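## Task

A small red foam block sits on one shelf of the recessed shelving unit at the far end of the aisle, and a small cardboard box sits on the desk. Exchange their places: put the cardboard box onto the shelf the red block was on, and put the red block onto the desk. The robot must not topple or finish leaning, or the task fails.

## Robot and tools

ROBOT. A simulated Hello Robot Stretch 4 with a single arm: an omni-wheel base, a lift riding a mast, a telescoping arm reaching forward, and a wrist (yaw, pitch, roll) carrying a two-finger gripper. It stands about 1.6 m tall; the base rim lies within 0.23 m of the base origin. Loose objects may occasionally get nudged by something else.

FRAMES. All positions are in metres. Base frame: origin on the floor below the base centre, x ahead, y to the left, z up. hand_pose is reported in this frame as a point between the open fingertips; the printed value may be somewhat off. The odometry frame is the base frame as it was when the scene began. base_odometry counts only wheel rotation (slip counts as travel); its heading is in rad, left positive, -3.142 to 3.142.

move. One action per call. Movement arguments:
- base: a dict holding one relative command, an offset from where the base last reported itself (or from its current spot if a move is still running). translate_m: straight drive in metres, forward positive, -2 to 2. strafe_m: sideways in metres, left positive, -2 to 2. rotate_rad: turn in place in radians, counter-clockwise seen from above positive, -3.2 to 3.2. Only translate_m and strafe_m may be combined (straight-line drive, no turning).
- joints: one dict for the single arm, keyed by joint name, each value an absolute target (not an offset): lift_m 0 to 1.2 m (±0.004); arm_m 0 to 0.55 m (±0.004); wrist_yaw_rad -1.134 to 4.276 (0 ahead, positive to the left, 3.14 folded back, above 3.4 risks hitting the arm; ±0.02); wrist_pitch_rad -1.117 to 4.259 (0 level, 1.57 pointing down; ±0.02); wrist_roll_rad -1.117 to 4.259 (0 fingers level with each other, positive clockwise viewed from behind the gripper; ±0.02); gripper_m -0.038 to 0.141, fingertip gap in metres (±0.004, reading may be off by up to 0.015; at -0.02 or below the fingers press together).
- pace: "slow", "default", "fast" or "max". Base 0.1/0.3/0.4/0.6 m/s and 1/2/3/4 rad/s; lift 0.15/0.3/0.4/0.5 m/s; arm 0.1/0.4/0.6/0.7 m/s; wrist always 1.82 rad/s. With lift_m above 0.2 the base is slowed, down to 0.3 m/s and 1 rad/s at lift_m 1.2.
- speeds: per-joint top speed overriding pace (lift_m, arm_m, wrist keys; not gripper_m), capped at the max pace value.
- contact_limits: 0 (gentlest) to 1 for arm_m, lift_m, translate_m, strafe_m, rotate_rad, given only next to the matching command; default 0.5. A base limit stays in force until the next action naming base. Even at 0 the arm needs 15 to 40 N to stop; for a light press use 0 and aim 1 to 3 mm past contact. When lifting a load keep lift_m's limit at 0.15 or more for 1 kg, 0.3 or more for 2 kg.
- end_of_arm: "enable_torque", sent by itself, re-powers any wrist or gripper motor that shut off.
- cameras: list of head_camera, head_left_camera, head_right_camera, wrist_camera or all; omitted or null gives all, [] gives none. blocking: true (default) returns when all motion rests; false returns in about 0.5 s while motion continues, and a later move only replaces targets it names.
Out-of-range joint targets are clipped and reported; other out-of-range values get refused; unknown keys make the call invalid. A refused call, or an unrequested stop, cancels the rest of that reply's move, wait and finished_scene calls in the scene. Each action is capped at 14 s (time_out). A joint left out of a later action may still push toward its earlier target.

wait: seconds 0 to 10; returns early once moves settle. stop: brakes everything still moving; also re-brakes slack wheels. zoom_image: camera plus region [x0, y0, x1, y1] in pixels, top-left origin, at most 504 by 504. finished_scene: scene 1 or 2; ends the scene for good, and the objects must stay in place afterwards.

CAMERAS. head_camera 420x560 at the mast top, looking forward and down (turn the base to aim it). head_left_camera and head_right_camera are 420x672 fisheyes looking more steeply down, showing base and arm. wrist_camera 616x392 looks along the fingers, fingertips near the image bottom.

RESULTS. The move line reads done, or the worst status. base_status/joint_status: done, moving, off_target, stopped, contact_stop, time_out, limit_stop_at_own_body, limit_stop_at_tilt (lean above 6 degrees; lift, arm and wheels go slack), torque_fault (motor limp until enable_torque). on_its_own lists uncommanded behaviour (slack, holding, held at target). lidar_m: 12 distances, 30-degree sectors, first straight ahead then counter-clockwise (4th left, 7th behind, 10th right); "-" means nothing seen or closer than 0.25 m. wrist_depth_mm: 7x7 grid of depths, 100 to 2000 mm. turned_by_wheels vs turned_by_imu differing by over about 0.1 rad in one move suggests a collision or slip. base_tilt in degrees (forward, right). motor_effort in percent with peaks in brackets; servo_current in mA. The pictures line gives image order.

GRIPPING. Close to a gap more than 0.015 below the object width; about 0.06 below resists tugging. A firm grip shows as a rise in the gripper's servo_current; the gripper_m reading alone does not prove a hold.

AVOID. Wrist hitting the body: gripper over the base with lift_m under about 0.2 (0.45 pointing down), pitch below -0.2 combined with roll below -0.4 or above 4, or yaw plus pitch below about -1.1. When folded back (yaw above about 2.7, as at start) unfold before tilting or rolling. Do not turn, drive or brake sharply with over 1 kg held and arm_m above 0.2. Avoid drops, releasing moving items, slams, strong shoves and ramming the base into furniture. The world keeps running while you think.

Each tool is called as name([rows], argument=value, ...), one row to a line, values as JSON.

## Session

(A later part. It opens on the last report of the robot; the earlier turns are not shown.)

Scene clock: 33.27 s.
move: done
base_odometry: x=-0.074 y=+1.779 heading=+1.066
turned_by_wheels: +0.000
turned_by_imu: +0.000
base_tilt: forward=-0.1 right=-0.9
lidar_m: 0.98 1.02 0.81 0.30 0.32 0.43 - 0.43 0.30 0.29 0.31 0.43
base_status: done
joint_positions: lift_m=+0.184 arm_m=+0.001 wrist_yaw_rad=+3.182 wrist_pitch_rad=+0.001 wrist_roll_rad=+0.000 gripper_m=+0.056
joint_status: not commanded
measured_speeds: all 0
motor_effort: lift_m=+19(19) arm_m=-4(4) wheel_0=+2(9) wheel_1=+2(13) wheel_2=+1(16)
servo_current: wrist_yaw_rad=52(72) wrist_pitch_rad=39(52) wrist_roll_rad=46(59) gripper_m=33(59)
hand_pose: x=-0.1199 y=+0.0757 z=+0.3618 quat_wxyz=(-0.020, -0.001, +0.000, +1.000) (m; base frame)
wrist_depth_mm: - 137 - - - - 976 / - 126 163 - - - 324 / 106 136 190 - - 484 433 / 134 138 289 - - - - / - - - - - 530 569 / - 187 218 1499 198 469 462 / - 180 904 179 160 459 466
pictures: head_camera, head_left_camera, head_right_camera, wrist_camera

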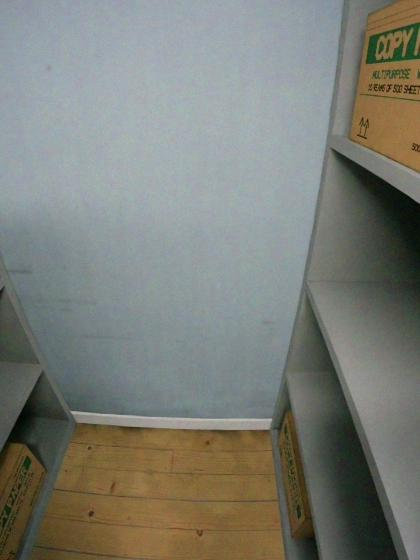

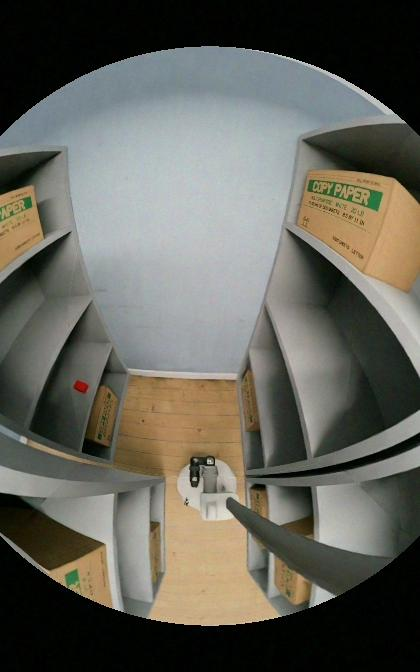

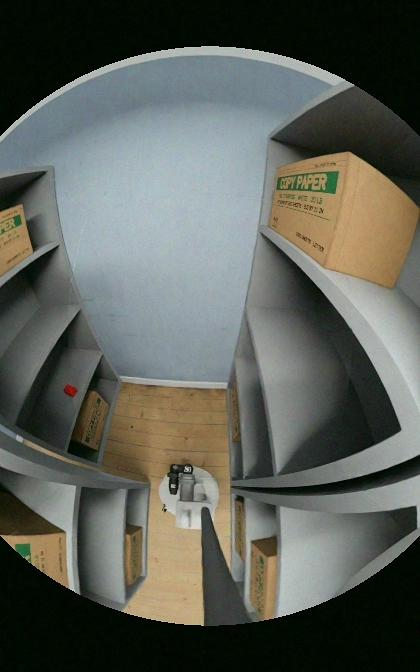

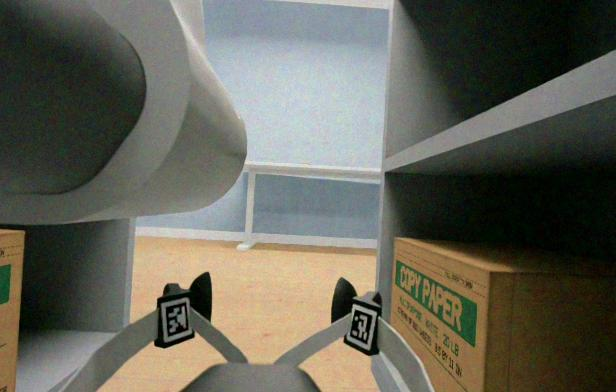

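move(base={"translate_m": 0.38}, cameras=["head_left_camera"])

move(base={"rotate_rad": 1.607})

Scene clock: 37.47 s.
move: done
base_odometry: x=+0.109 y=+2.112 heading=+1.067
turned_by_wheels: +0.000
turned_by_imu: +0.000
base_tilt: forward=-0.1 right=-0.9
lidar_m: 0.59 0.63 0.82 0.76 0.49 0.45 1.22 0.41 0.30 0.29 0.31 0.42
base_status: done
joint_positions: lift_m=+0.184 arm_m=+0.001 wrist_yaw_rad=+3.182 wrist_pitch_rad=+0.001 wrist_roll_rad=+0.000 gripper_m=+0.056
joint_status: not commanded
measured_speeds: all 0
motor_effort: lift_m=+19(19) arm_m=-3(4) wheel_0=+1(9) wheel_1=+3(10) wheel_2=+1(14)
servo_current: wrist_yaw_rad=65(78) wrist_pitch_rad=39(72) wrist_roll_rad=46(59) gripper_m=39(52)
hand_pose: x=-0.1199 y=+0.0757 z=+0.3618 quat_wxyz=(-0.020, -0.001, +0.000, +1.000) (m; base frame)
wrist_depth_mm: - 136 - - 1336 - - / - 126 163 - - - - / 106 136 190 - 1308 535 - / 135 138 289 - - - - / - - - - 1281 - - / - 186 217 1464 - - - / 654 180 891 179 175 - -
pictures: head_left_camera

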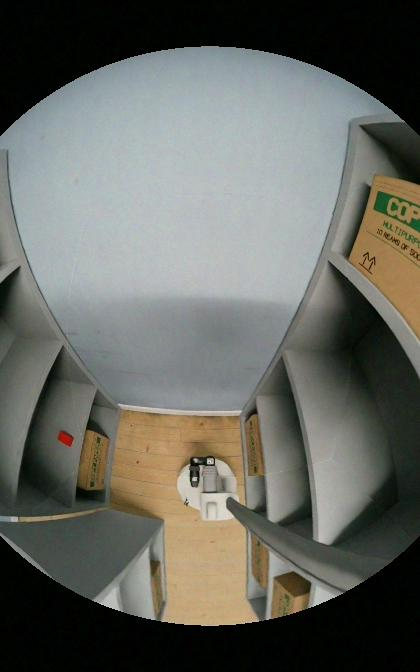

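Scene clock: 39.57 s.
move: done
base_odometry: x=+0.109 y=+2.112 heading=+2.673
turned_by_wheels: +1.607
turned_by_imu: +1.571
base_tilt: forward=-0.1 right=-0.9
lidar_m: 0.77 0.48 0.45 1.13 0.41 0.31 0.29 0.30 0.42 0.59 0.62 0.79
base_status: done
joint_positions: lift_m=+0.184 arm_m=+0.001 wrist_yaw_rad=+3.182 wrist_pitch_rad=+0.001 wrist_roll_rad=+0.000 gripper_m=+0.056
joint_status: not commanded
measured_speeds: all 0
motor_effort: lift_m=+19(19) arm_m=-4(4) wheel_0=+0(9) wheel_1=-4(12) wheel_2=-1(14)
servo_current: wrist_yaw_rad=20(72) wrist_pitch_rad=52(59) wrist_roll_rad=52(52) gripper_m=39(46)
hand_pose: x=-0.1199 y=+0.0757 z=+0.3618 quat_wxyz=(-0.020, -0.001, +0.000, +1.000) (m; base frame)
wrist_depth_mm: - 136 - - - 415 - / - 126 146 - - 410 - / 106 136 191 - - 410 - / 134 136 220 - - 421 - / - - - - - 413 - / - - 193 - 209 407 - / - 133 - - 176 399 -
pictures: head_camera, head_left_camera, head_right_camera, wrist_camera

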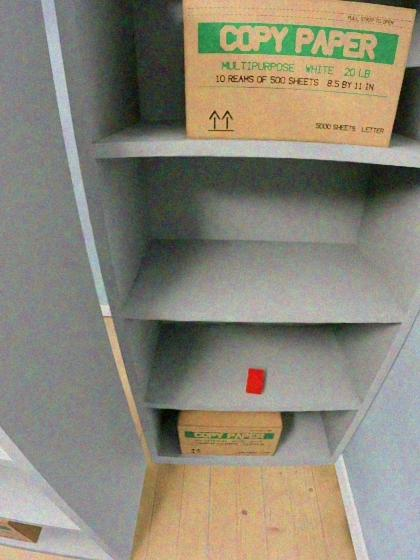

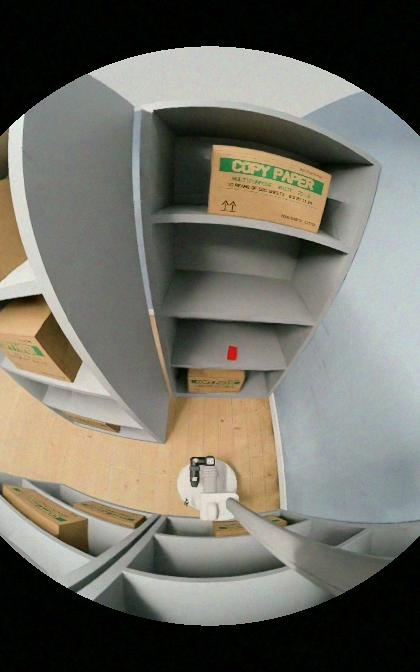

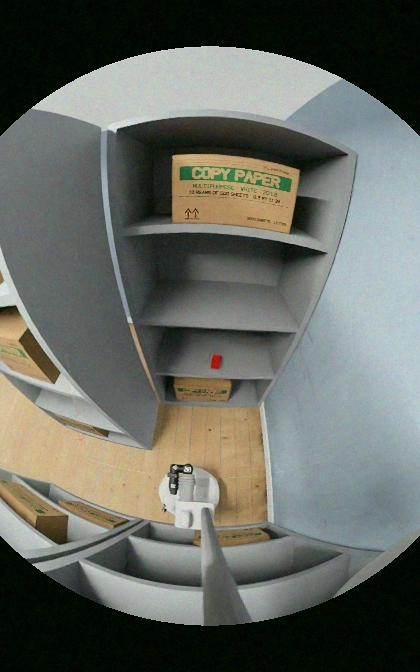

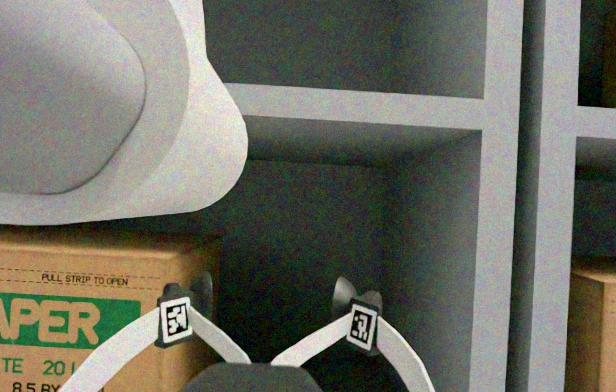

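move(base={"strafe_m": -0.19}, joints={"lift_m": 0.4}, cameras=["head_camera"])

move(joints={"wrist_yaw_rad": 0.0, "gripper_m": 0.1})

zoom_image(camera="head_camera", region=[100, 220, 420, 540])

Scene clock: 42.77 s.
move: done
base_odometry: x=+0.195 y=+2.282 heading=+2.673
turned_by_wheels: +0.000
turned_by_imu: +0.001
base_tilt: forward=-0.2 right=-0.9
lidar_m: 0.76 0.75 0.62 1.12 0.42 0.31 0.28 0.31 0.42 0.40 0.42 0.60
base_status: done
joint_positions: lift_m=+0.400 arm_m=+0.001 wrist_yaw_rad=+3.182 wrist_pitch_rad=+0.001 wrist_roll_rad=+0.000 gripper_m=+0.056
joint_status: all done
measured_speeds: all 0
motor_effort: lift_m=+22(25) arm_m=-4(4) wheel_0=+0(13) wheel_1=-1(15) wheel_2=+0(6)
servo_current: wrist_yaw_rad=39(72) wrist_pitch_rad=33(59) wrist_roll_rad=46(52) gripper_m=33(52)
hand_pose: x=-0.1199 y=+0.0757 z=+0.5774 quat_wxyz=(-0.020, -0.001, +0.000, +1.000) (m; base frame)
wrist_depth_mm: - 136 - - - - - / - 126 145 - - - 517 / 106 136 190 - - - 508 / 134 136 220 - - - 504 / - - - - - - 508 / - - 193 - - - - / - 134 101 - 159 - 512
pictures: head_camera

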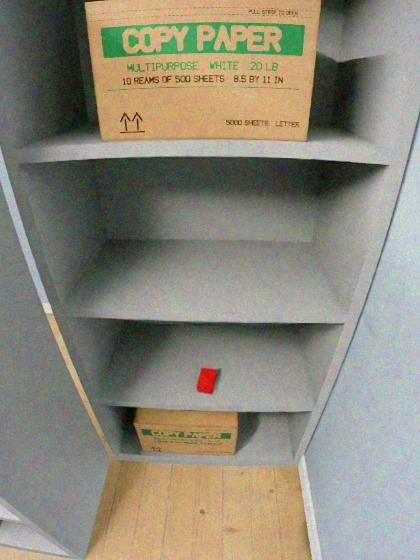

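Scene clock: 45.17 s.
move: done
base_odometry: x=+0.195 y=+2.282 heading=+2.673
turned_by_wheels: +0.000
turned_by_imu: +0.001
base_tilt: forward=-0.1 right=-0.9
lidar_m: 0.76 0.74 0.62 1.14 0.41 0.29 0.28 0.29 0.42 0.41 0.44 0.60
base_status: not commanded
joint_positions: lift_m=+0.400 arm_m=+0.001 wrist_yaw_rad=+0.001 wrist_pitch_rad=+0.001 wrist_roll_rad=+0.000 gripper_m=+0.100
joint_status: all done
measured_speeds: all 0
motor_effort: lift_m=+23(23) arm_m=-4(4) wheel_0=+1(1) wheel_1=-1(1) wheel_2=+0(0)
servo_current: wrist_yaw_rad=46(124) wrist_pitch_rad=33(72) wrist_roll_rad=46(59) gripper_m=39(85)
hand_pose: x=+0.4603 y=-0.0870 z=+0.5774 quat_wxyz=(+1.000, +0.000, +0.001, +0.001) (m; base frame)
wrist_depth_mm: - - - - - 609 477 / 946 - - - - - 469 / 946 - - - - - 466 / 946 - - - 991 564 459 / - - - - - 530 455 / 917 189 - - 213 539 449 / 597 580 169 155 156 539 445
pictures: head_camera, head_left_camera, head_right_camera, wrist_camera

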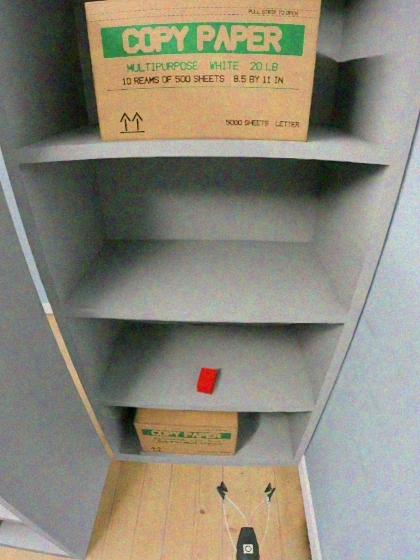

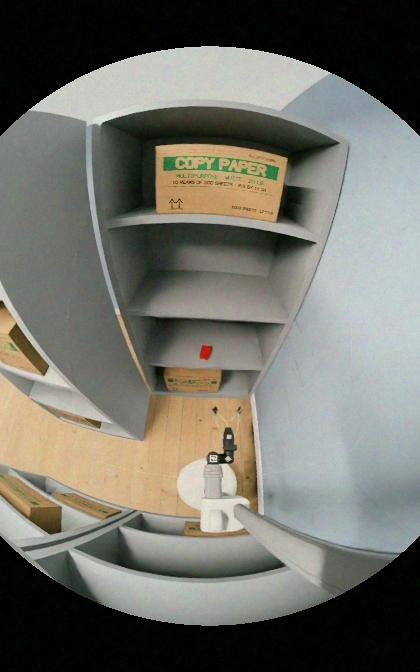

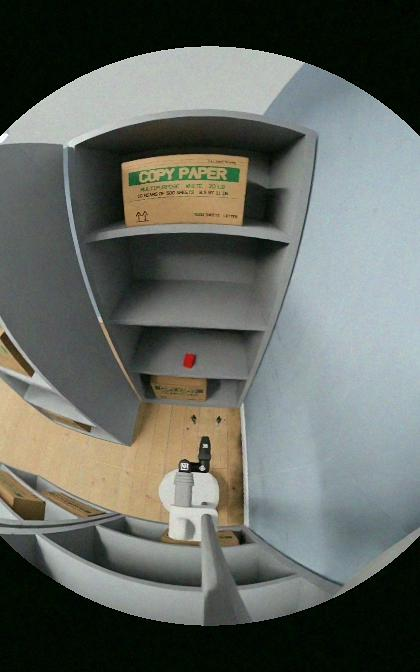

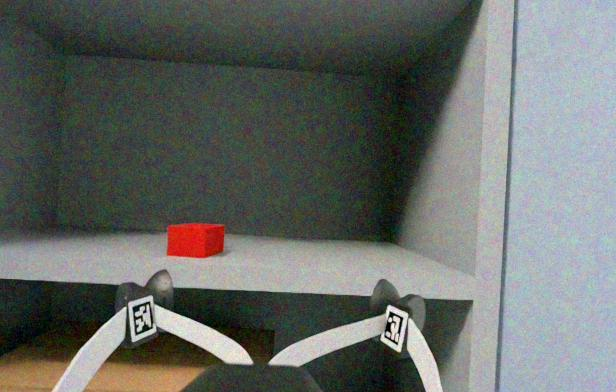

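Scaled by 1.575 from the camera's 420x560 image, which has a finer 600x800 frame.

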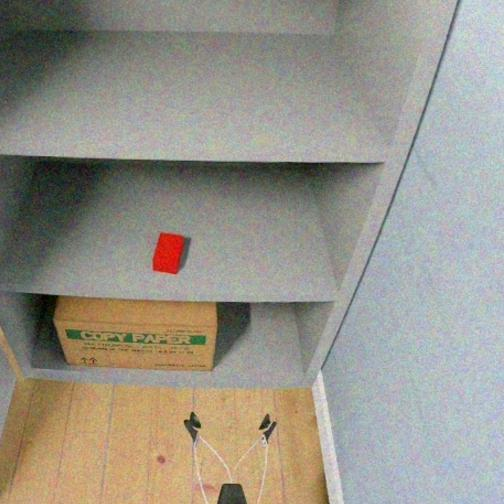

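zoom_image(camera="wrist_camera", region=[120, 180, 280, 300])

zoom_image(camera="head_camera", region=[150, 330, 270, 430])

Scaled by 3.150.

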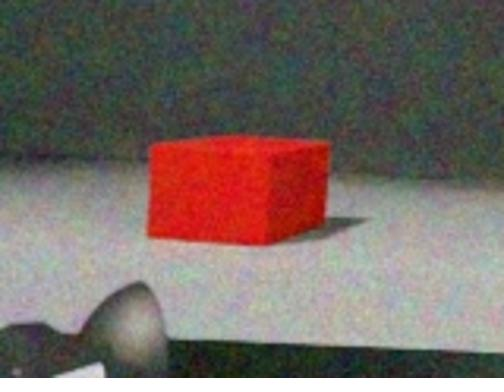

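Scaled by 4.200 from the camera's 420x560 image, which has a finer 600x800 frame.

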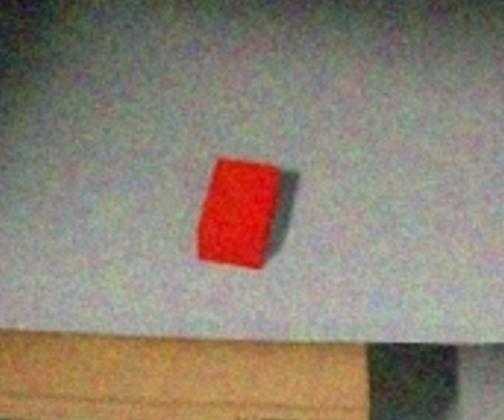

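move(base={"strafe_m": 0.12}, joints={"arm_m": 0.15, "lift_m": 0.38})

Scene clock: 49.43 s.
move: done
base_odometry: x=+0.141 y=+2.175 heading=+2.673
turned_by_wheels: +0.000
turned_by_imu: +0.001
base_tilt: forward=-0.1 right=-0.9
lidar_m: 0.76 0.58 0.52 1.14 0.42 0.29 0.29 0.31 0.42 0.53 0.56 0.78
base_status: done
joint_positions: lift_m=+0.380 arm_m=+0.150 wrist_yaw_rad=+0.001 wrist_pitch_rad=+0.001 wrist_roll_rad=+0.000 gripper_m=+0.100
joint_status: all done
measured_speeds: all 0
motor_effort: lift_m=+14(21) arm_m=+5(6) wheel_0=-1(12) wheel_1=+2(14) wheel_2=+0(6)
servo_current: wrist_yaw_rad=39(72) wrist_pitch_rad=33(59) wrist_roll_rad=46(59) gripper_m=33(52)
hand_pose: x=+0.6093 y=-0.0871 z=+0.5581 quat_wxyz=(+1.000, +0.000, +0.001, +0.001) (m; base frame)
wrist_depth_mm: - - - - - 759 - / - - - - - - - / - - - - - - - / - - - - - 842 - / 377 394 427 439 - 466 - / 377 196 382 389 216 397 402 / 500 539 169 155 153 - -
pictures: head_camera, head_left_camera, head_right_camera, wrist_camera

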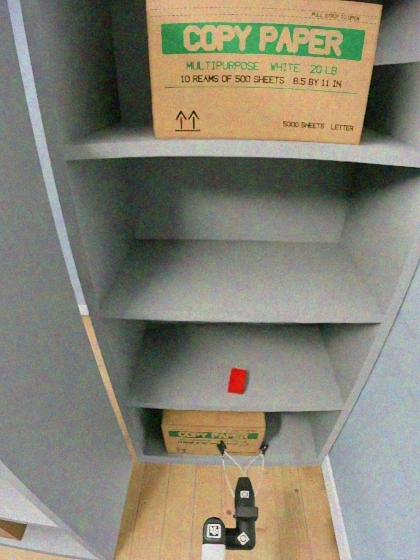

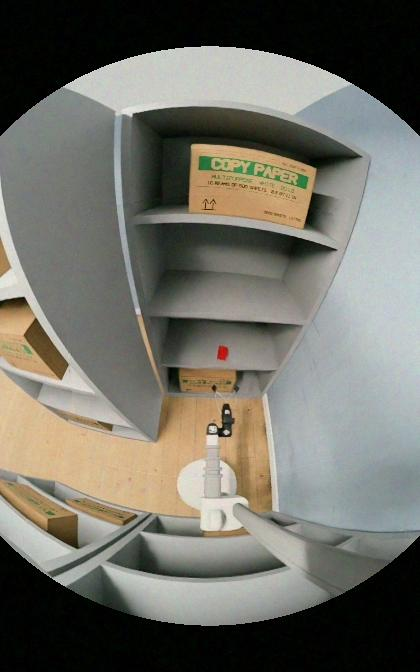

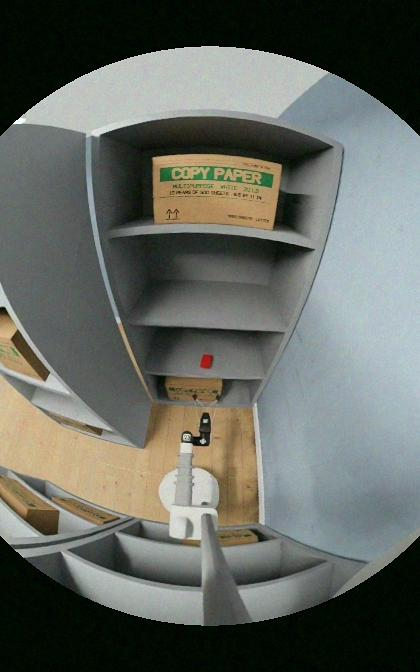

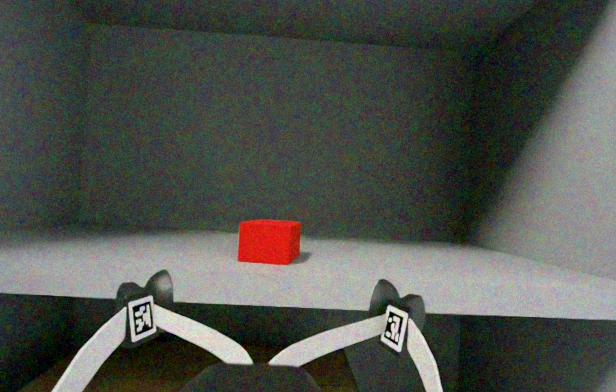

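move(joints={"arm_m": 0.25, "lift_m": 0.37})

Scene clock: 51.43 s.
move: done
base_odometry: x=+0.141 y=+2.175 heading=+2.673
turned_by_wheels: +0.000
turned_by_imu: +0.000
base_tilt: forward=-0.1 right=-0.9
lidar_m: 0.77 0.59 0.52 1.13 0.42 0.31 0.29 0.32 0.42 0.51 0.54 0.77
base_status: not commanded
joint_positions: lift_m=+0.370 arm_m=+0.250 wrist_yaw_rad=+0.001 wrist_pitch_rad=+0.001 wrist_roll_rad=+0.000 gripper_m=+0.100
joint_status: all done
measured_speeds: all 0
motor_effort: lift_m=+14(16) arm_m=+5(7) wheel_0=-1(1) wheel_1=+2(3) wheel_2=+0(0)
servo_current: wrist_yaw_rad=33(65) wrist_pitch_rad=33(52) wrist_roll_rad=46(59) gripper_m=33(46)
hand_pose: x=+0.7093 y=-0.0871 z=+0.5481 quat_wxyz=(+1.000, +0.000, +0.001, +0.001) (m; base frame)
wrist_depth_mm: 723 - - - - 723 - / 715 - - - - - - / 723 - - - - 750 - / 723 - - - - 759 - / 359 343 347 359 421 459 - / 279 206 286 289 218 296 298 / 508 500 154 155 153 - -
pictures: head_camera, head_left_camera, head_right_camera, wrist_camera

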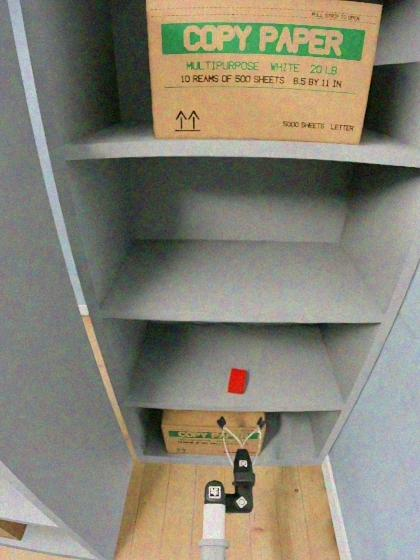

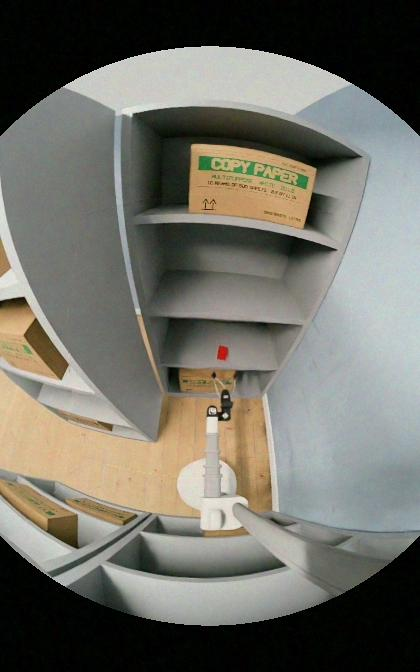

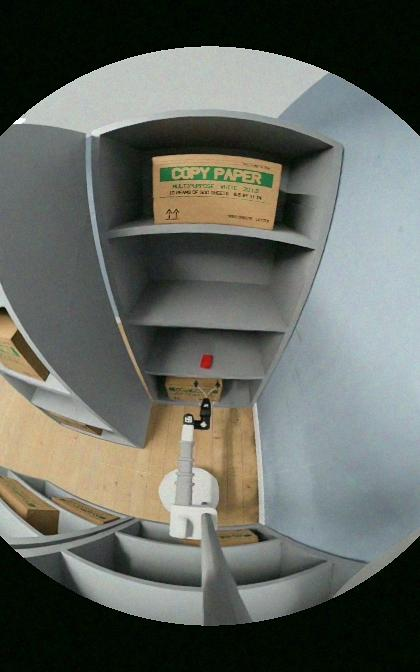

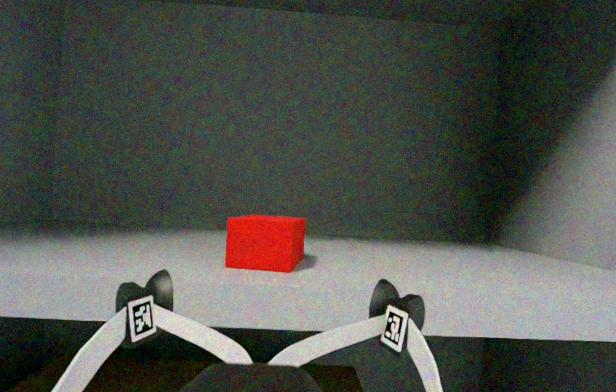

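zoom_image(camera="wrist_camera", region=[90, 190, 450, 370])

Scaled by 1.400.

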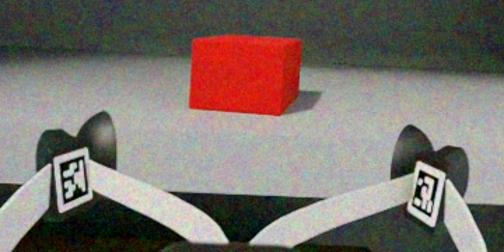

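move(base={"strafe_m": 0.015}, joints={"arm_m": 0.33, "lift_m": 0.382}, cameras=["wrist_camera", "head_camera"])

Scene clock: 54.80 s.
move: done
base_odometry: x=+0.134 y=+2.161 heading=+2.673
turned_by_wheels: +0.000
turned_by_imu: +0.001
base_tilt: forward=-0.1 right=-0.9
lidar_m: 0.77 0.56 0.50 1.15 0.43 0.30 0.29 0.31 0.44 0.54 0.57 0.79
base_status: done
joint_positions: lift_m=+0.382 arm_m=+0.330 wrist_yaw_rad=+0.000 wrist_pitch_rad=+0.001 wrist_roll_rad=+0.000 gripper_m=+0.100
joint_status: all done
measured_speeds: all 0
motor_effort: lift_m=+22(24) arm_m=+4(8) wheel_0=-1(10) wheel_1=+3(10) wheel_2=-1(4)
servo_current: wrist_yaw_rad=46(65) wrist_pitch_rad=39(59) wrist_roll_rad=52(52) gripper_m=33(46)
hand_pose: x=+0.7892 y=-0.0875 z=+0.5595 quat_wxyz=(+1.000, +0.000, +0.001, +0.000) (m; base frame)
wrist_depth_mm: 640 - - - - 691 - / 640 - - - - 683 - / 640 - - - - 683 - / 634 - - - - 683 - / 407 430 402 - 455 - - / 256 208 268 265 216 314 327 / 201 205 169 168 212 217 219
pictures: head_camera, wrist_camera

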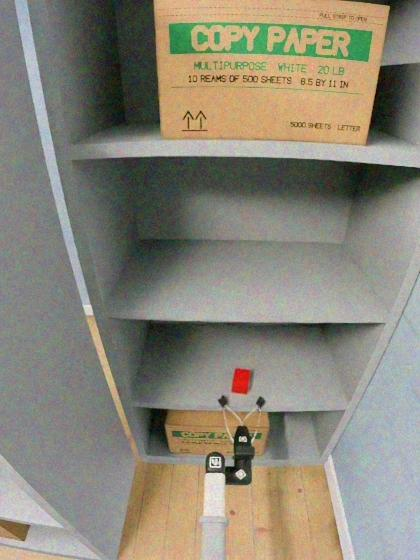

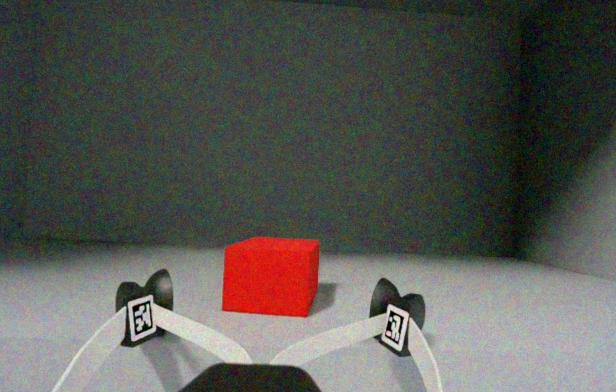

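move(joints={"arm_m": 0.43}, cameras=["wrist_camera", "head_camera"])

Scene clock: 56.43 s.
move: done
base_odometry: x=+0.134 y=+2.161 heading=+2.673
turned_by_wheels: +0.000
turned_by_imu: +0.000
base_tilt: forward=-0.1 right=-0.9
lidar_m: 0.76 0.55 0.50 1.14 0.41 0.30 0.30 0.30 0.43 0.53 0.57 0.78
base_status: not commanded
joint_positions: lift_m=+0.382 arm_m=+0.430 wrist_yaw_rad=+0.000 wrist_pitch_rad=+0.001 wrist_roll_rad=+0.000 gripper_m=+0.100
joint_status: all done
measured_speeds: all 0
motor_effort: lift_m=+22(22) arm_m=+5(8) wheel_0=-1(2) wheel_1=+3(3) wheel_2=-1(1)
servo_current: wrist_yaw_rad=52(65) wrist_pitch_rad=33(52) wrist_roll_rad=52(59) gripper_m=26(52)
hand_pose: x=+0.8892 y=-0.0875 z=+0.5595 quat_wxyz=(+1.000, +0.000, +0.001, +0.000) (m; base frame)
wrist_depth_mm: - - - - - - 591 / - - - - - - 591 / - - - - - - 591 / - - - - - - 585 / 404 433 198 206 - - - / 256 208 170 167 216 315 327 / 172 171 162 165 178 211 216
pictures: head_camera, wrist_camera

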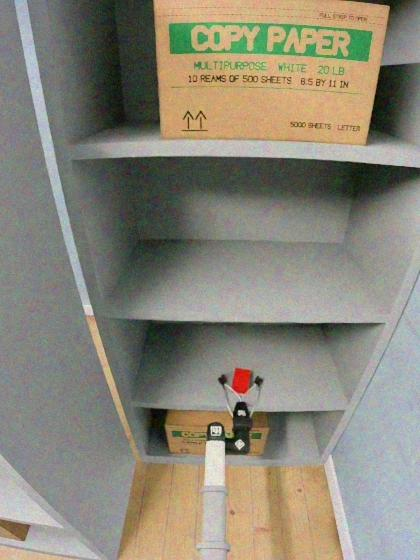

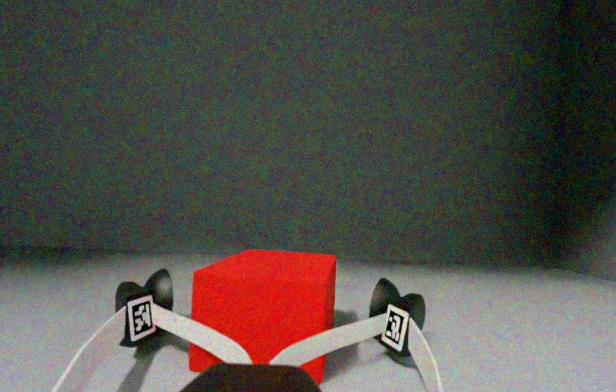

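move(joints={"arm_m": 0.418}, cameras=[])

move(joints={"gripper_m": 0.015}, cameras=["wrist_camera", "head_camera"])

Scene clock: 57.47 s.
move: done
base_odometry: x=+0.134 y=+2.161 heading=+2.673
turned_by_wheels: +0.000
turned_by_imu: +0.000
base_tilt: forward=-0.1 right=-0.9
lidar_m: 0.76 0.56 0.49 1.13 0.41 0.30 0.29 0.32 0.44 0.54 0.56 0.79
base_status: not commanded
joint_positions: lift_m=+0.382 arm_m=+0.418 wrist_yaw_rad=+0.000 wrist_pitch_rad=+0.001 wrist_roll_rad=+0.000 gripper_m=+0.100
joint_status: all done
measured_speeds: all 0
motor_effort: lift_m=+22(22) arm_m=-5(6) wheel_0=-1(1) wheel_1=+2(3) wheel_2=-1(1)
servo_current: wrist_yaw_rad=59(78) wrist_pitch_rad=33(52) wrist_roll_rad=52(59) gripper_m=39(46)
hand_pose: x=+0.8774 y=-0.0875 z=+0.5595 quat_wxyz=(+1.000, +0.000, +0.001, +0.000) (m; base frame)
wrist_depth_mm: - - - - - - 574 / - - - - - - 591 / - - - - - - 591 / - - - - - - 591 / 402 384 201 206 - - - / 255 210 182 178 216 314 325 / 172 176 169 162 177 198 201
pictures: none
No camera images: "cameras" was empty.

Scene clock: 59.13 s.
move: done
base_odometry: x=+0.134 y=+2.161 heading=+2.673
turned_by_wheels: +0.000
turned_by_imu: +0.000
base_tilt: forward=-0.1 right=-0.9
lidar_m: 0.77 0.55 0.50 1.15 0.43 0.30 0.29 0.31 0.44 0.54 0.57 0.79
base_status: not commanded
joint_positions: lift_m=+0.382 arm_m=+0.418 wrist_yaw_rad=+0.000 wrist_pitch_rad=+0.001 wrist_roll_rad=+0.000 gripper_m=+0.016
joint_status: all done
measured_speeds: all 0
motor_effort: lift_m=+22(22) arm_m=-5(5) wheel_0=-1(2) wheel_1=+3(3) wheel_2=-1(1)
servo_current: wrist_yaw_rad=39(59) wrist_pitch_rad=20(59) wrist_roll_rad=46(59) gripper_m=91(156)
hand_pose: x=+0.8774 y=-0.0875 z=+0.5595 quat_wxyz=(+1.000, +0.000, +0.001, +0.000) (m; base frame)
wrist_depth_mm: - - - - - - 603 / - - - - - - 597 / - - - - - - 597 / - - - - - - 597 / 402 387 202 204 - - - / 256 260 171 169 274 314 325 / 159 176 168 168 170 196 201
pictures: head_camera, wrist_camera

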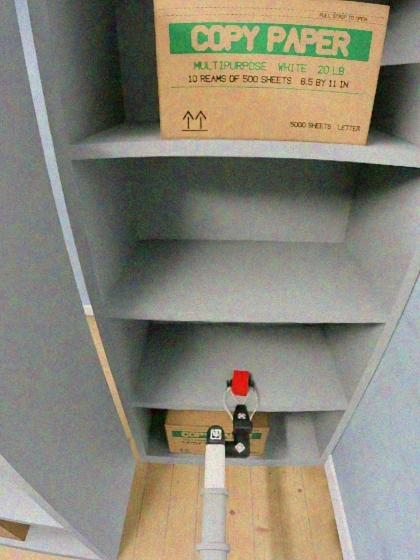

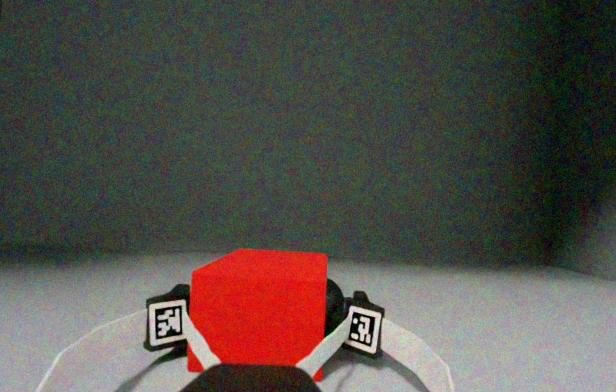

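move(joints={"lift_m": 0.43}, pace="slow", cameras=["wrist_camera", "head_camera"])

Scene clock: 60.60 s.
move: done
base_odometry: x=+0.134 y=+2.161 heading=+2.673
turned_by_wheels: +0.000
turned_by_imu: +0.000
base_tilt: forward=-0.1 right=-0.9
lidar_m: 0.77 0.58 0.50 1.14 0.43 0.31 0.28 0.30 0.42 0.54 0.57 0.80
base_status: not commanded
joint_positions: lift_m=+0.430 arm_m=+0.418 wrist_yaw_rad=+0.000 wrist_pitch_rad=+0.001 wrist_roll_rad=+0.000 gripper_m=+0.016
joint_status: all done
measured_speeds: all 0
motor_effort: lift_m=+23(25) arm_m=-5(5) wheel_0=-1(2) wheel_1=+3(3) wheel_2=-1(1)
servo_current: wrist_yaw_rad=46(78) wrist_pitch_rad=46(59) wrist_roll_rad=46(59) gripper_m=85(98)
hand_pose: x=+0.8774 y=-0.0875 z=+0.6074 quat_wxyz=(+1.000, +0.000, +0.001, +0.000) (m; base frame)
wrist_depth_mm: - - - - - - 591 / - - - - - - 591 / - - - - - - 597 / - - - - - - 597 / - - 172 208 - - 597 / 384 368 170 169 207 427 442 / 251 258 170 168 260 310 312
pictures: head_camera, wrist_camera

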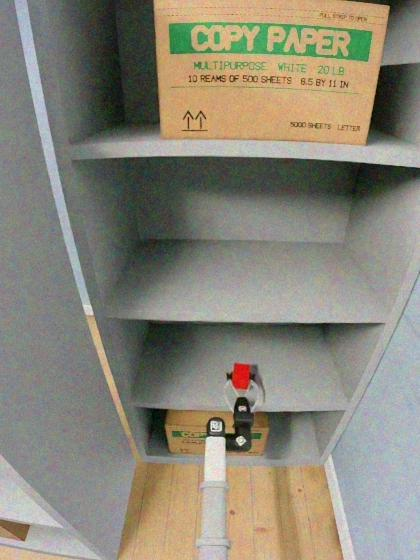

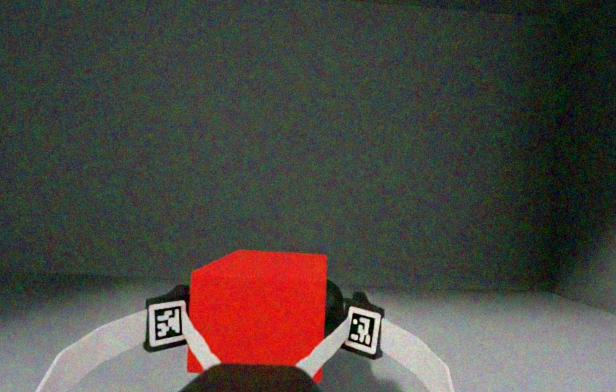

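move(joints={"arm_m": 0.0}, cameras=[])

move(joints={"wrist_yaw_rad": 3.14}, cameras=["head_left_camera"])

move(base={"rotate_rad": 1.607})

Scene clock: 64.27 s.
move: done
base_odometry: x=+0.134 y=+2.161 heading=+2.673
turned_by_wheels: +0.000
turned_by_imu: +0.001
base_tilt: forward=-0.1 right=-0.9
lidar_m: 0.74 0.57 0.50 1.14 0.41 0.31 0.29 0.30 0.42 0.54 0.57 0.79
base_status: not commanded
joint_positions: lift_m=+0.430 arm_m=+0.001 wrist_yaw_rad=+0.000 wrist_pitch_rad=+0.001 wrist_roll_rad=+0.000 gripper_m=+0.016
joint_status: all done
measured_speeds: all 0
motor_effort: lift_m=+23(23) arm_m=-4(7) wheel_0=-1(2) wheel_1=+3(3) wheel_2=-1(1)
servo_current: wrist_yaw_rad=65(65) wrist_pitch_rad=46(59) wrist_roll_rad=52(65) gripper_m=85(98)
hand_pose: x=+0.4602 y=-0.0875 z=+0.6074 quat_wxyz=(+1.000, +0.000, +0.001, +0.000) (m; base frame)
wrist_depth_mm: 699 - - - - - - / - - - - - - - / - 917 - - - - - / - 960 - - - - - / - - 173 208 - - - / - 182 171 169 186 - - / 126 627 169 168 160 - 569
pictures: none
No camera images: "cameras" was empty.

Scene clock: 66.63 s.
move: done
base_odometry: x=+0.134 y=+2.161 heading=+2.673
turned_by_wheels: +0.000
turned_by_imu: +0.001
base_tilt: forward=-0.1 right=-0.9
lidar_m: 0.76 0.56 0.50 1.14 0.44 0.29 0.28 0.32 0.42 0.54 0.57 0.80
base_status: not commanded
joint_positions: lift_m=+0.430 arm_m=+0.001 wrist_yaw_rad=+3.139 wrist_pitch_rad=+0.001 wrist_roll_rad=+0.000 gripper_m=+0.016
joint_status: all done
measured_speeds: all 0
motor_effort: lift_m=+22(23) arm_m=-4(5) wheel_0=-1(2) wheel_1=+3(3) wheel_2=-1(1)
servo_current: wrist_yaw_rad=59(111) wrist_pitch_rad=26(52) wrist_roll_rad=46(59) gripper_m=78(98)
hand_pose: x=-0.1163 y=+0.0883 z=+0.6074 quat_wxyz=(+0.002, -0.001, +0.000, +1.000) (m; base frame)
wrist_depth_mm: - 137 - - 574 462 421 / - 135 - - - 452 - / 114 137 207 - - 452 - / 135 150 244 - - 442 - / - - 173 208 - 436 - / - 180 171 168 188 430 - / 126 - 169 168 160 415 -
pictures: head_left_camera

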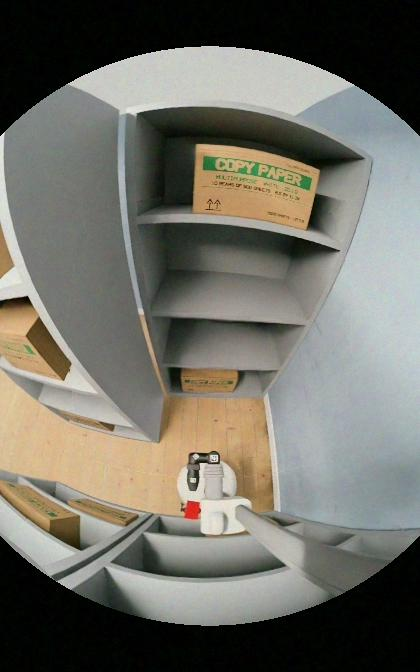

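Scene clock: 68.73 s.
move: done
base_odometry: x=+0.134 y=+2.161 heading=-2.003
turned_by_wheels: +1.606
turned_by_imu: +1.570
base_tilt: forward=-0.1 right=-0.9
lidar_m: 1.06 0.42 0.31 0.28 0.31 0.44 0.54 0.57 0.79 0.77 0.56 0.51
base_status: done
joint_positions: lift_m=+0.430 arm_m=+0.001 wrist_yaw_rad=+3.139 wrist_pitch_rad=+0.001 wrist_roll_rad=+0.000 gripper_m=+0.016
joint_status: not commanded
measured_speeds: all 0
motor_effort: lift_m=+22(23) arm_m=-5(5) wheel_0=-2(9) wheel_1=-3(12) wheel_2=-2(15)
servo_current: wrist_yaw_rad=33(65) wrist_pitch_rad=13(52) wrist_roll_rad=52(59) gripper_m=91(104)
hand_pose: x=-0.1163 y=+0.0883 z=+0.6074 quat_wxyz=(+0.002, -0.001, +0.000, +1.000) (m; base frame)
wrist_depth_mm: - 137 - - - - 549 / - 135 - - - - - / 113 138 204 - - - - / 135 150 246 - - - - / - - 173 208 - - - / - 180 170 169 190 - - / 126 - 169 168 160 - 301
pictures: head_camera, head_left_camera, head_right_camera, wrist_camera

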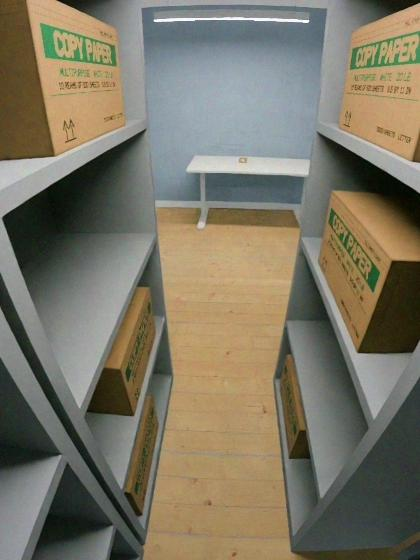

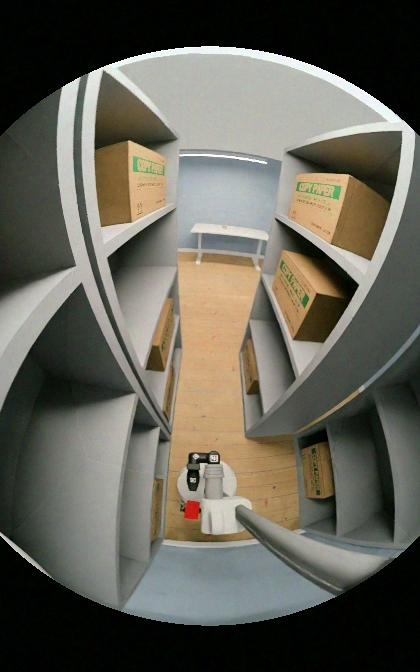

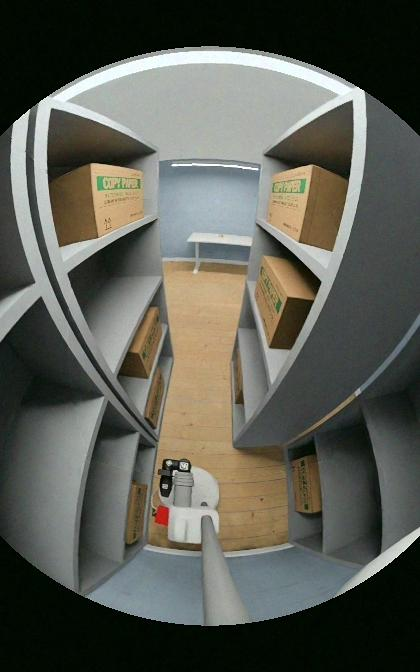

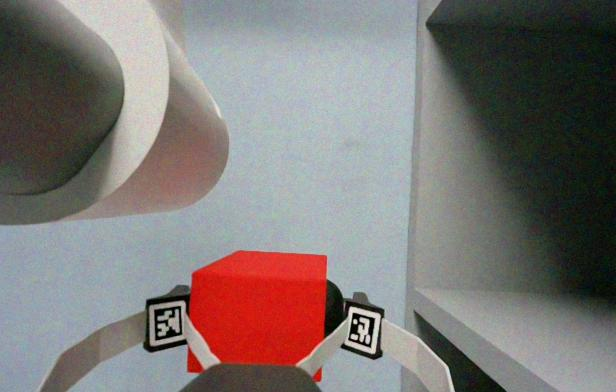

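move(base={"translate_m": 0.9, "strafe_m": -0.02}, cameras=[])

move(base={"translate_m": 1.1})

Scene clock: 73.60 s.
move: done
base_odometry: x=-0.261 y=+1.352 heading=-2.003
turned_by_wheels: +0.000
turned_by_imu: -0.001
base_tilt: forward=-0.1 right=-0.9
lidar_m: 2.52 0.42 0.30 0.28 0.31 0.45 1.28 0.44 0.33 0.31 0.33 0.46
base_status: done
joint_positions: lift_m=+0.430 arm_m=+0.001 wrist_yaw_rad=+3.139 wrist_pitch_rad=+0.001 wrist_roll_rad=+0.000 gripper_m=+0.016
joint_status: not commanded
measured_speeds: all 0
motor_effort: lift_m=+22(23) arm_m=-4(5) wheel_0=+3(9) wheel_1=+1(12) wheel_2=+0(18)
servo_current: wrist_yaw_rad=39(72) wrist_pitch_rad=33(65) wrist_roll_rad=52(65) gripper_m=72(98)
hand_pose: x=-0.1163 y=+0.0883 z=+0.6075 quat_wxyz=(+0.002, -0.001, +0.000, +1.000) (m; base frame)
wrist_depth_mm: - 137 - - - - - / - 135 - - - - 303 / 113 138 204 - - - 300 / 135 150 248 - - - 298 / - - 173 208 - - 294 / - 180 171 169 188 - 290 / 134 1308 169 168 160 - 289
pictures: none
No camera images: "cameras" was empty.

Scene clock: 78.77 s.
move: done
base_odometry: x=-0.721 y=+0.354 heading=-2.003
turned_by_wheels: +0.000
turned_by_imu: -0.001
base_tilt: forward=-0.1 right=-0.9
lidar_m: 1.43 2.35 1.89 1.85 0.94 0.72 1.17 0.75 0.99 1.92 2.01 1.48
base_status: done
joint_positions: lift_m=+0.430 arm_m=+0.001 wrist_yaw_rad=+3.139 wrist_pitch_rad=+0.001 wrist_roll_rad=+0.000 gripper_m=+0.016
joint_status: not commanded
measured_speeds: all 0
motor_effort: lift_m=+22(23) arm_m=-5(5) wheel_0=+3(10) wheel_1=+2(12) wheel_2=-1(13)
servo_current: wrist_yaw_rad=52(72) wrist_pitch_rad=33(65) wrist_roll_rad=52(59) gripper_m=91(98)
hand_pose: x=-0.1163 y=+0.0883 z=+0.6075 quat_wxyz=(+0.002, -0.001, +0.000, +1.000) (m; base frame)
wrist_depth_mm: - 137 - - - - - / - 135 - - 778 - - / 113 138 215 - - - - / 135 151 - - 946 - - / - - - 1618 - - - / - 180 171 169 186 - - / 126 181 170 167 160 - -
pictures: head_camera, head_left_camera, head_right_camera, wrist_camera

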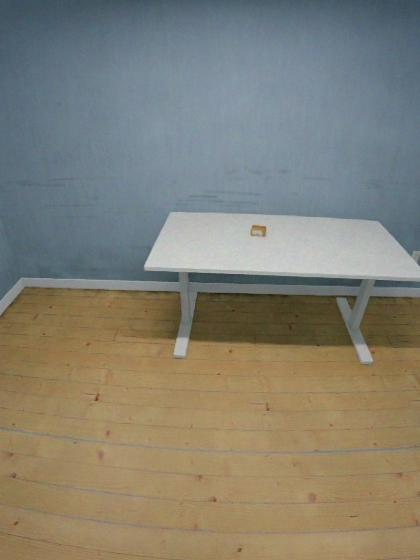

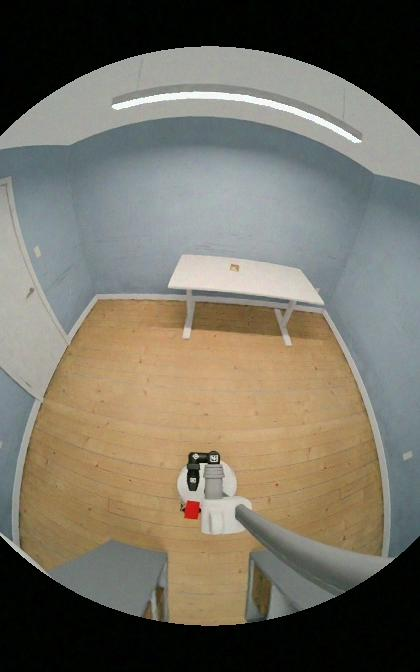

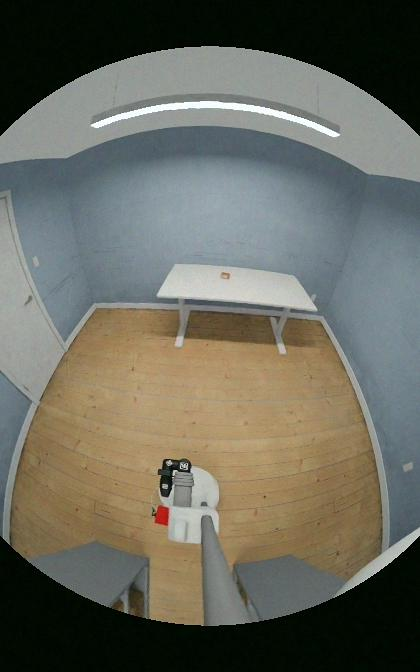

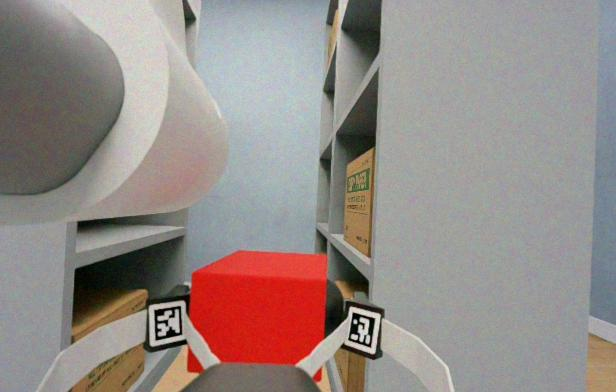

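zoom_image(camera="head_camera", region=[210, 190, 310, 270])

Scaled by 5.040 from the camera's 420x560 image, which has a finer 600x800 frame.

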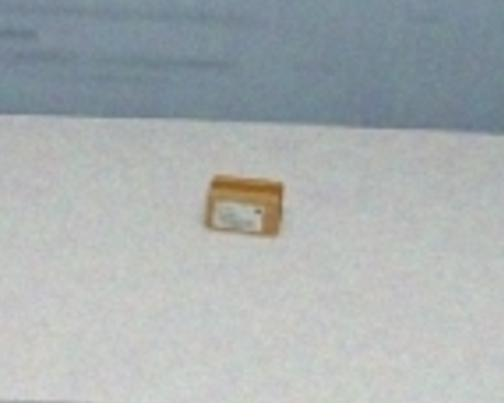

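move(base={"translate_m": 0.75}, joints={"lift_m": 0.62, "wrist_yaw_rad": 0.0})

Scene clock: 85.13 s.
move: done
base_odometry: x=-1.035 y=-0.328 heading=-2.002
turned_by_wheels: +0.000
turned_by_imu: +0.000
base_tilt: forward=-0.1 right=-0.9
lidar_m: 0.69 0.72 1.88 1.80 1.91 1.47 1.43 1.48 1.99 1.93 0.95 0.72
base_status: done
joint_positions: lift_m=+0.620 arm_m=+0.001 wrist_yaw_rad=+0.001 wrist_pitch_rad=+0.001 wrist_roll_rad=+0.000 gripper_m=+0.016
joint_status: all done
measured_speeds: all 0
motor_effort: lift_m=+22(25) arm_m=-4(5) wheel_0=+1(9) wheel_1=+3(14) wheel_2=-1(13)
servo_current: wrist_yaw_rad=59(117) wrist_pitch_rad=26(59) wrist_roll_rad=46(59) gripper_m=91(104)
hand_pose: x=+0.4603 y=-0.0870 z=+0.7975 quat_wxyz=(+1.000, +0.000, +0.001, +0.001) (m; base frame)
wrist_depth_mm: - - - - - - - / - - - - - - - / - - - - - - - / - - - - - - - / - - 172 215 - - - / - 180 171 169 187 - - / 126 176 169 168 160 - -
pictures: head_camera, head_left_camera, head_right_camera, wrist_camera

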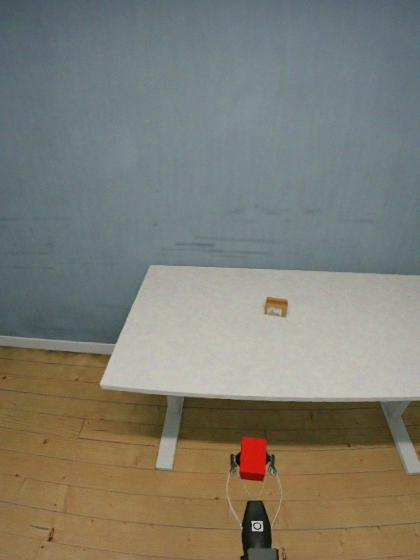

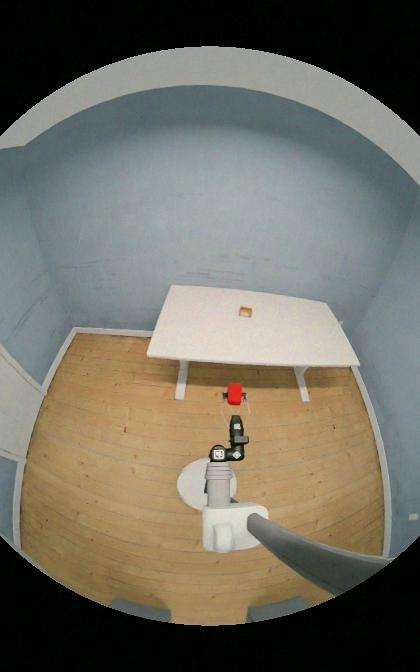

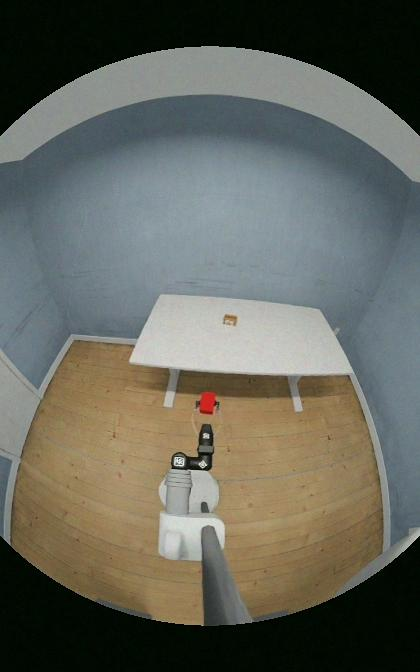

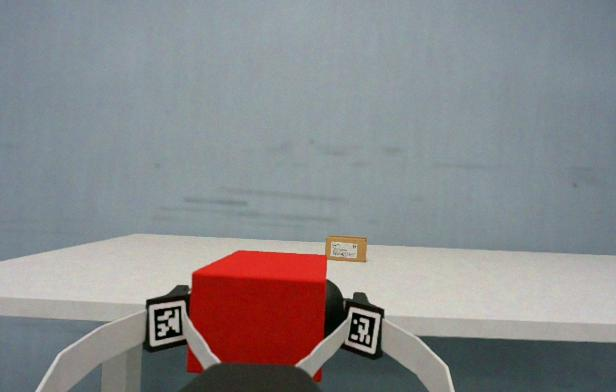

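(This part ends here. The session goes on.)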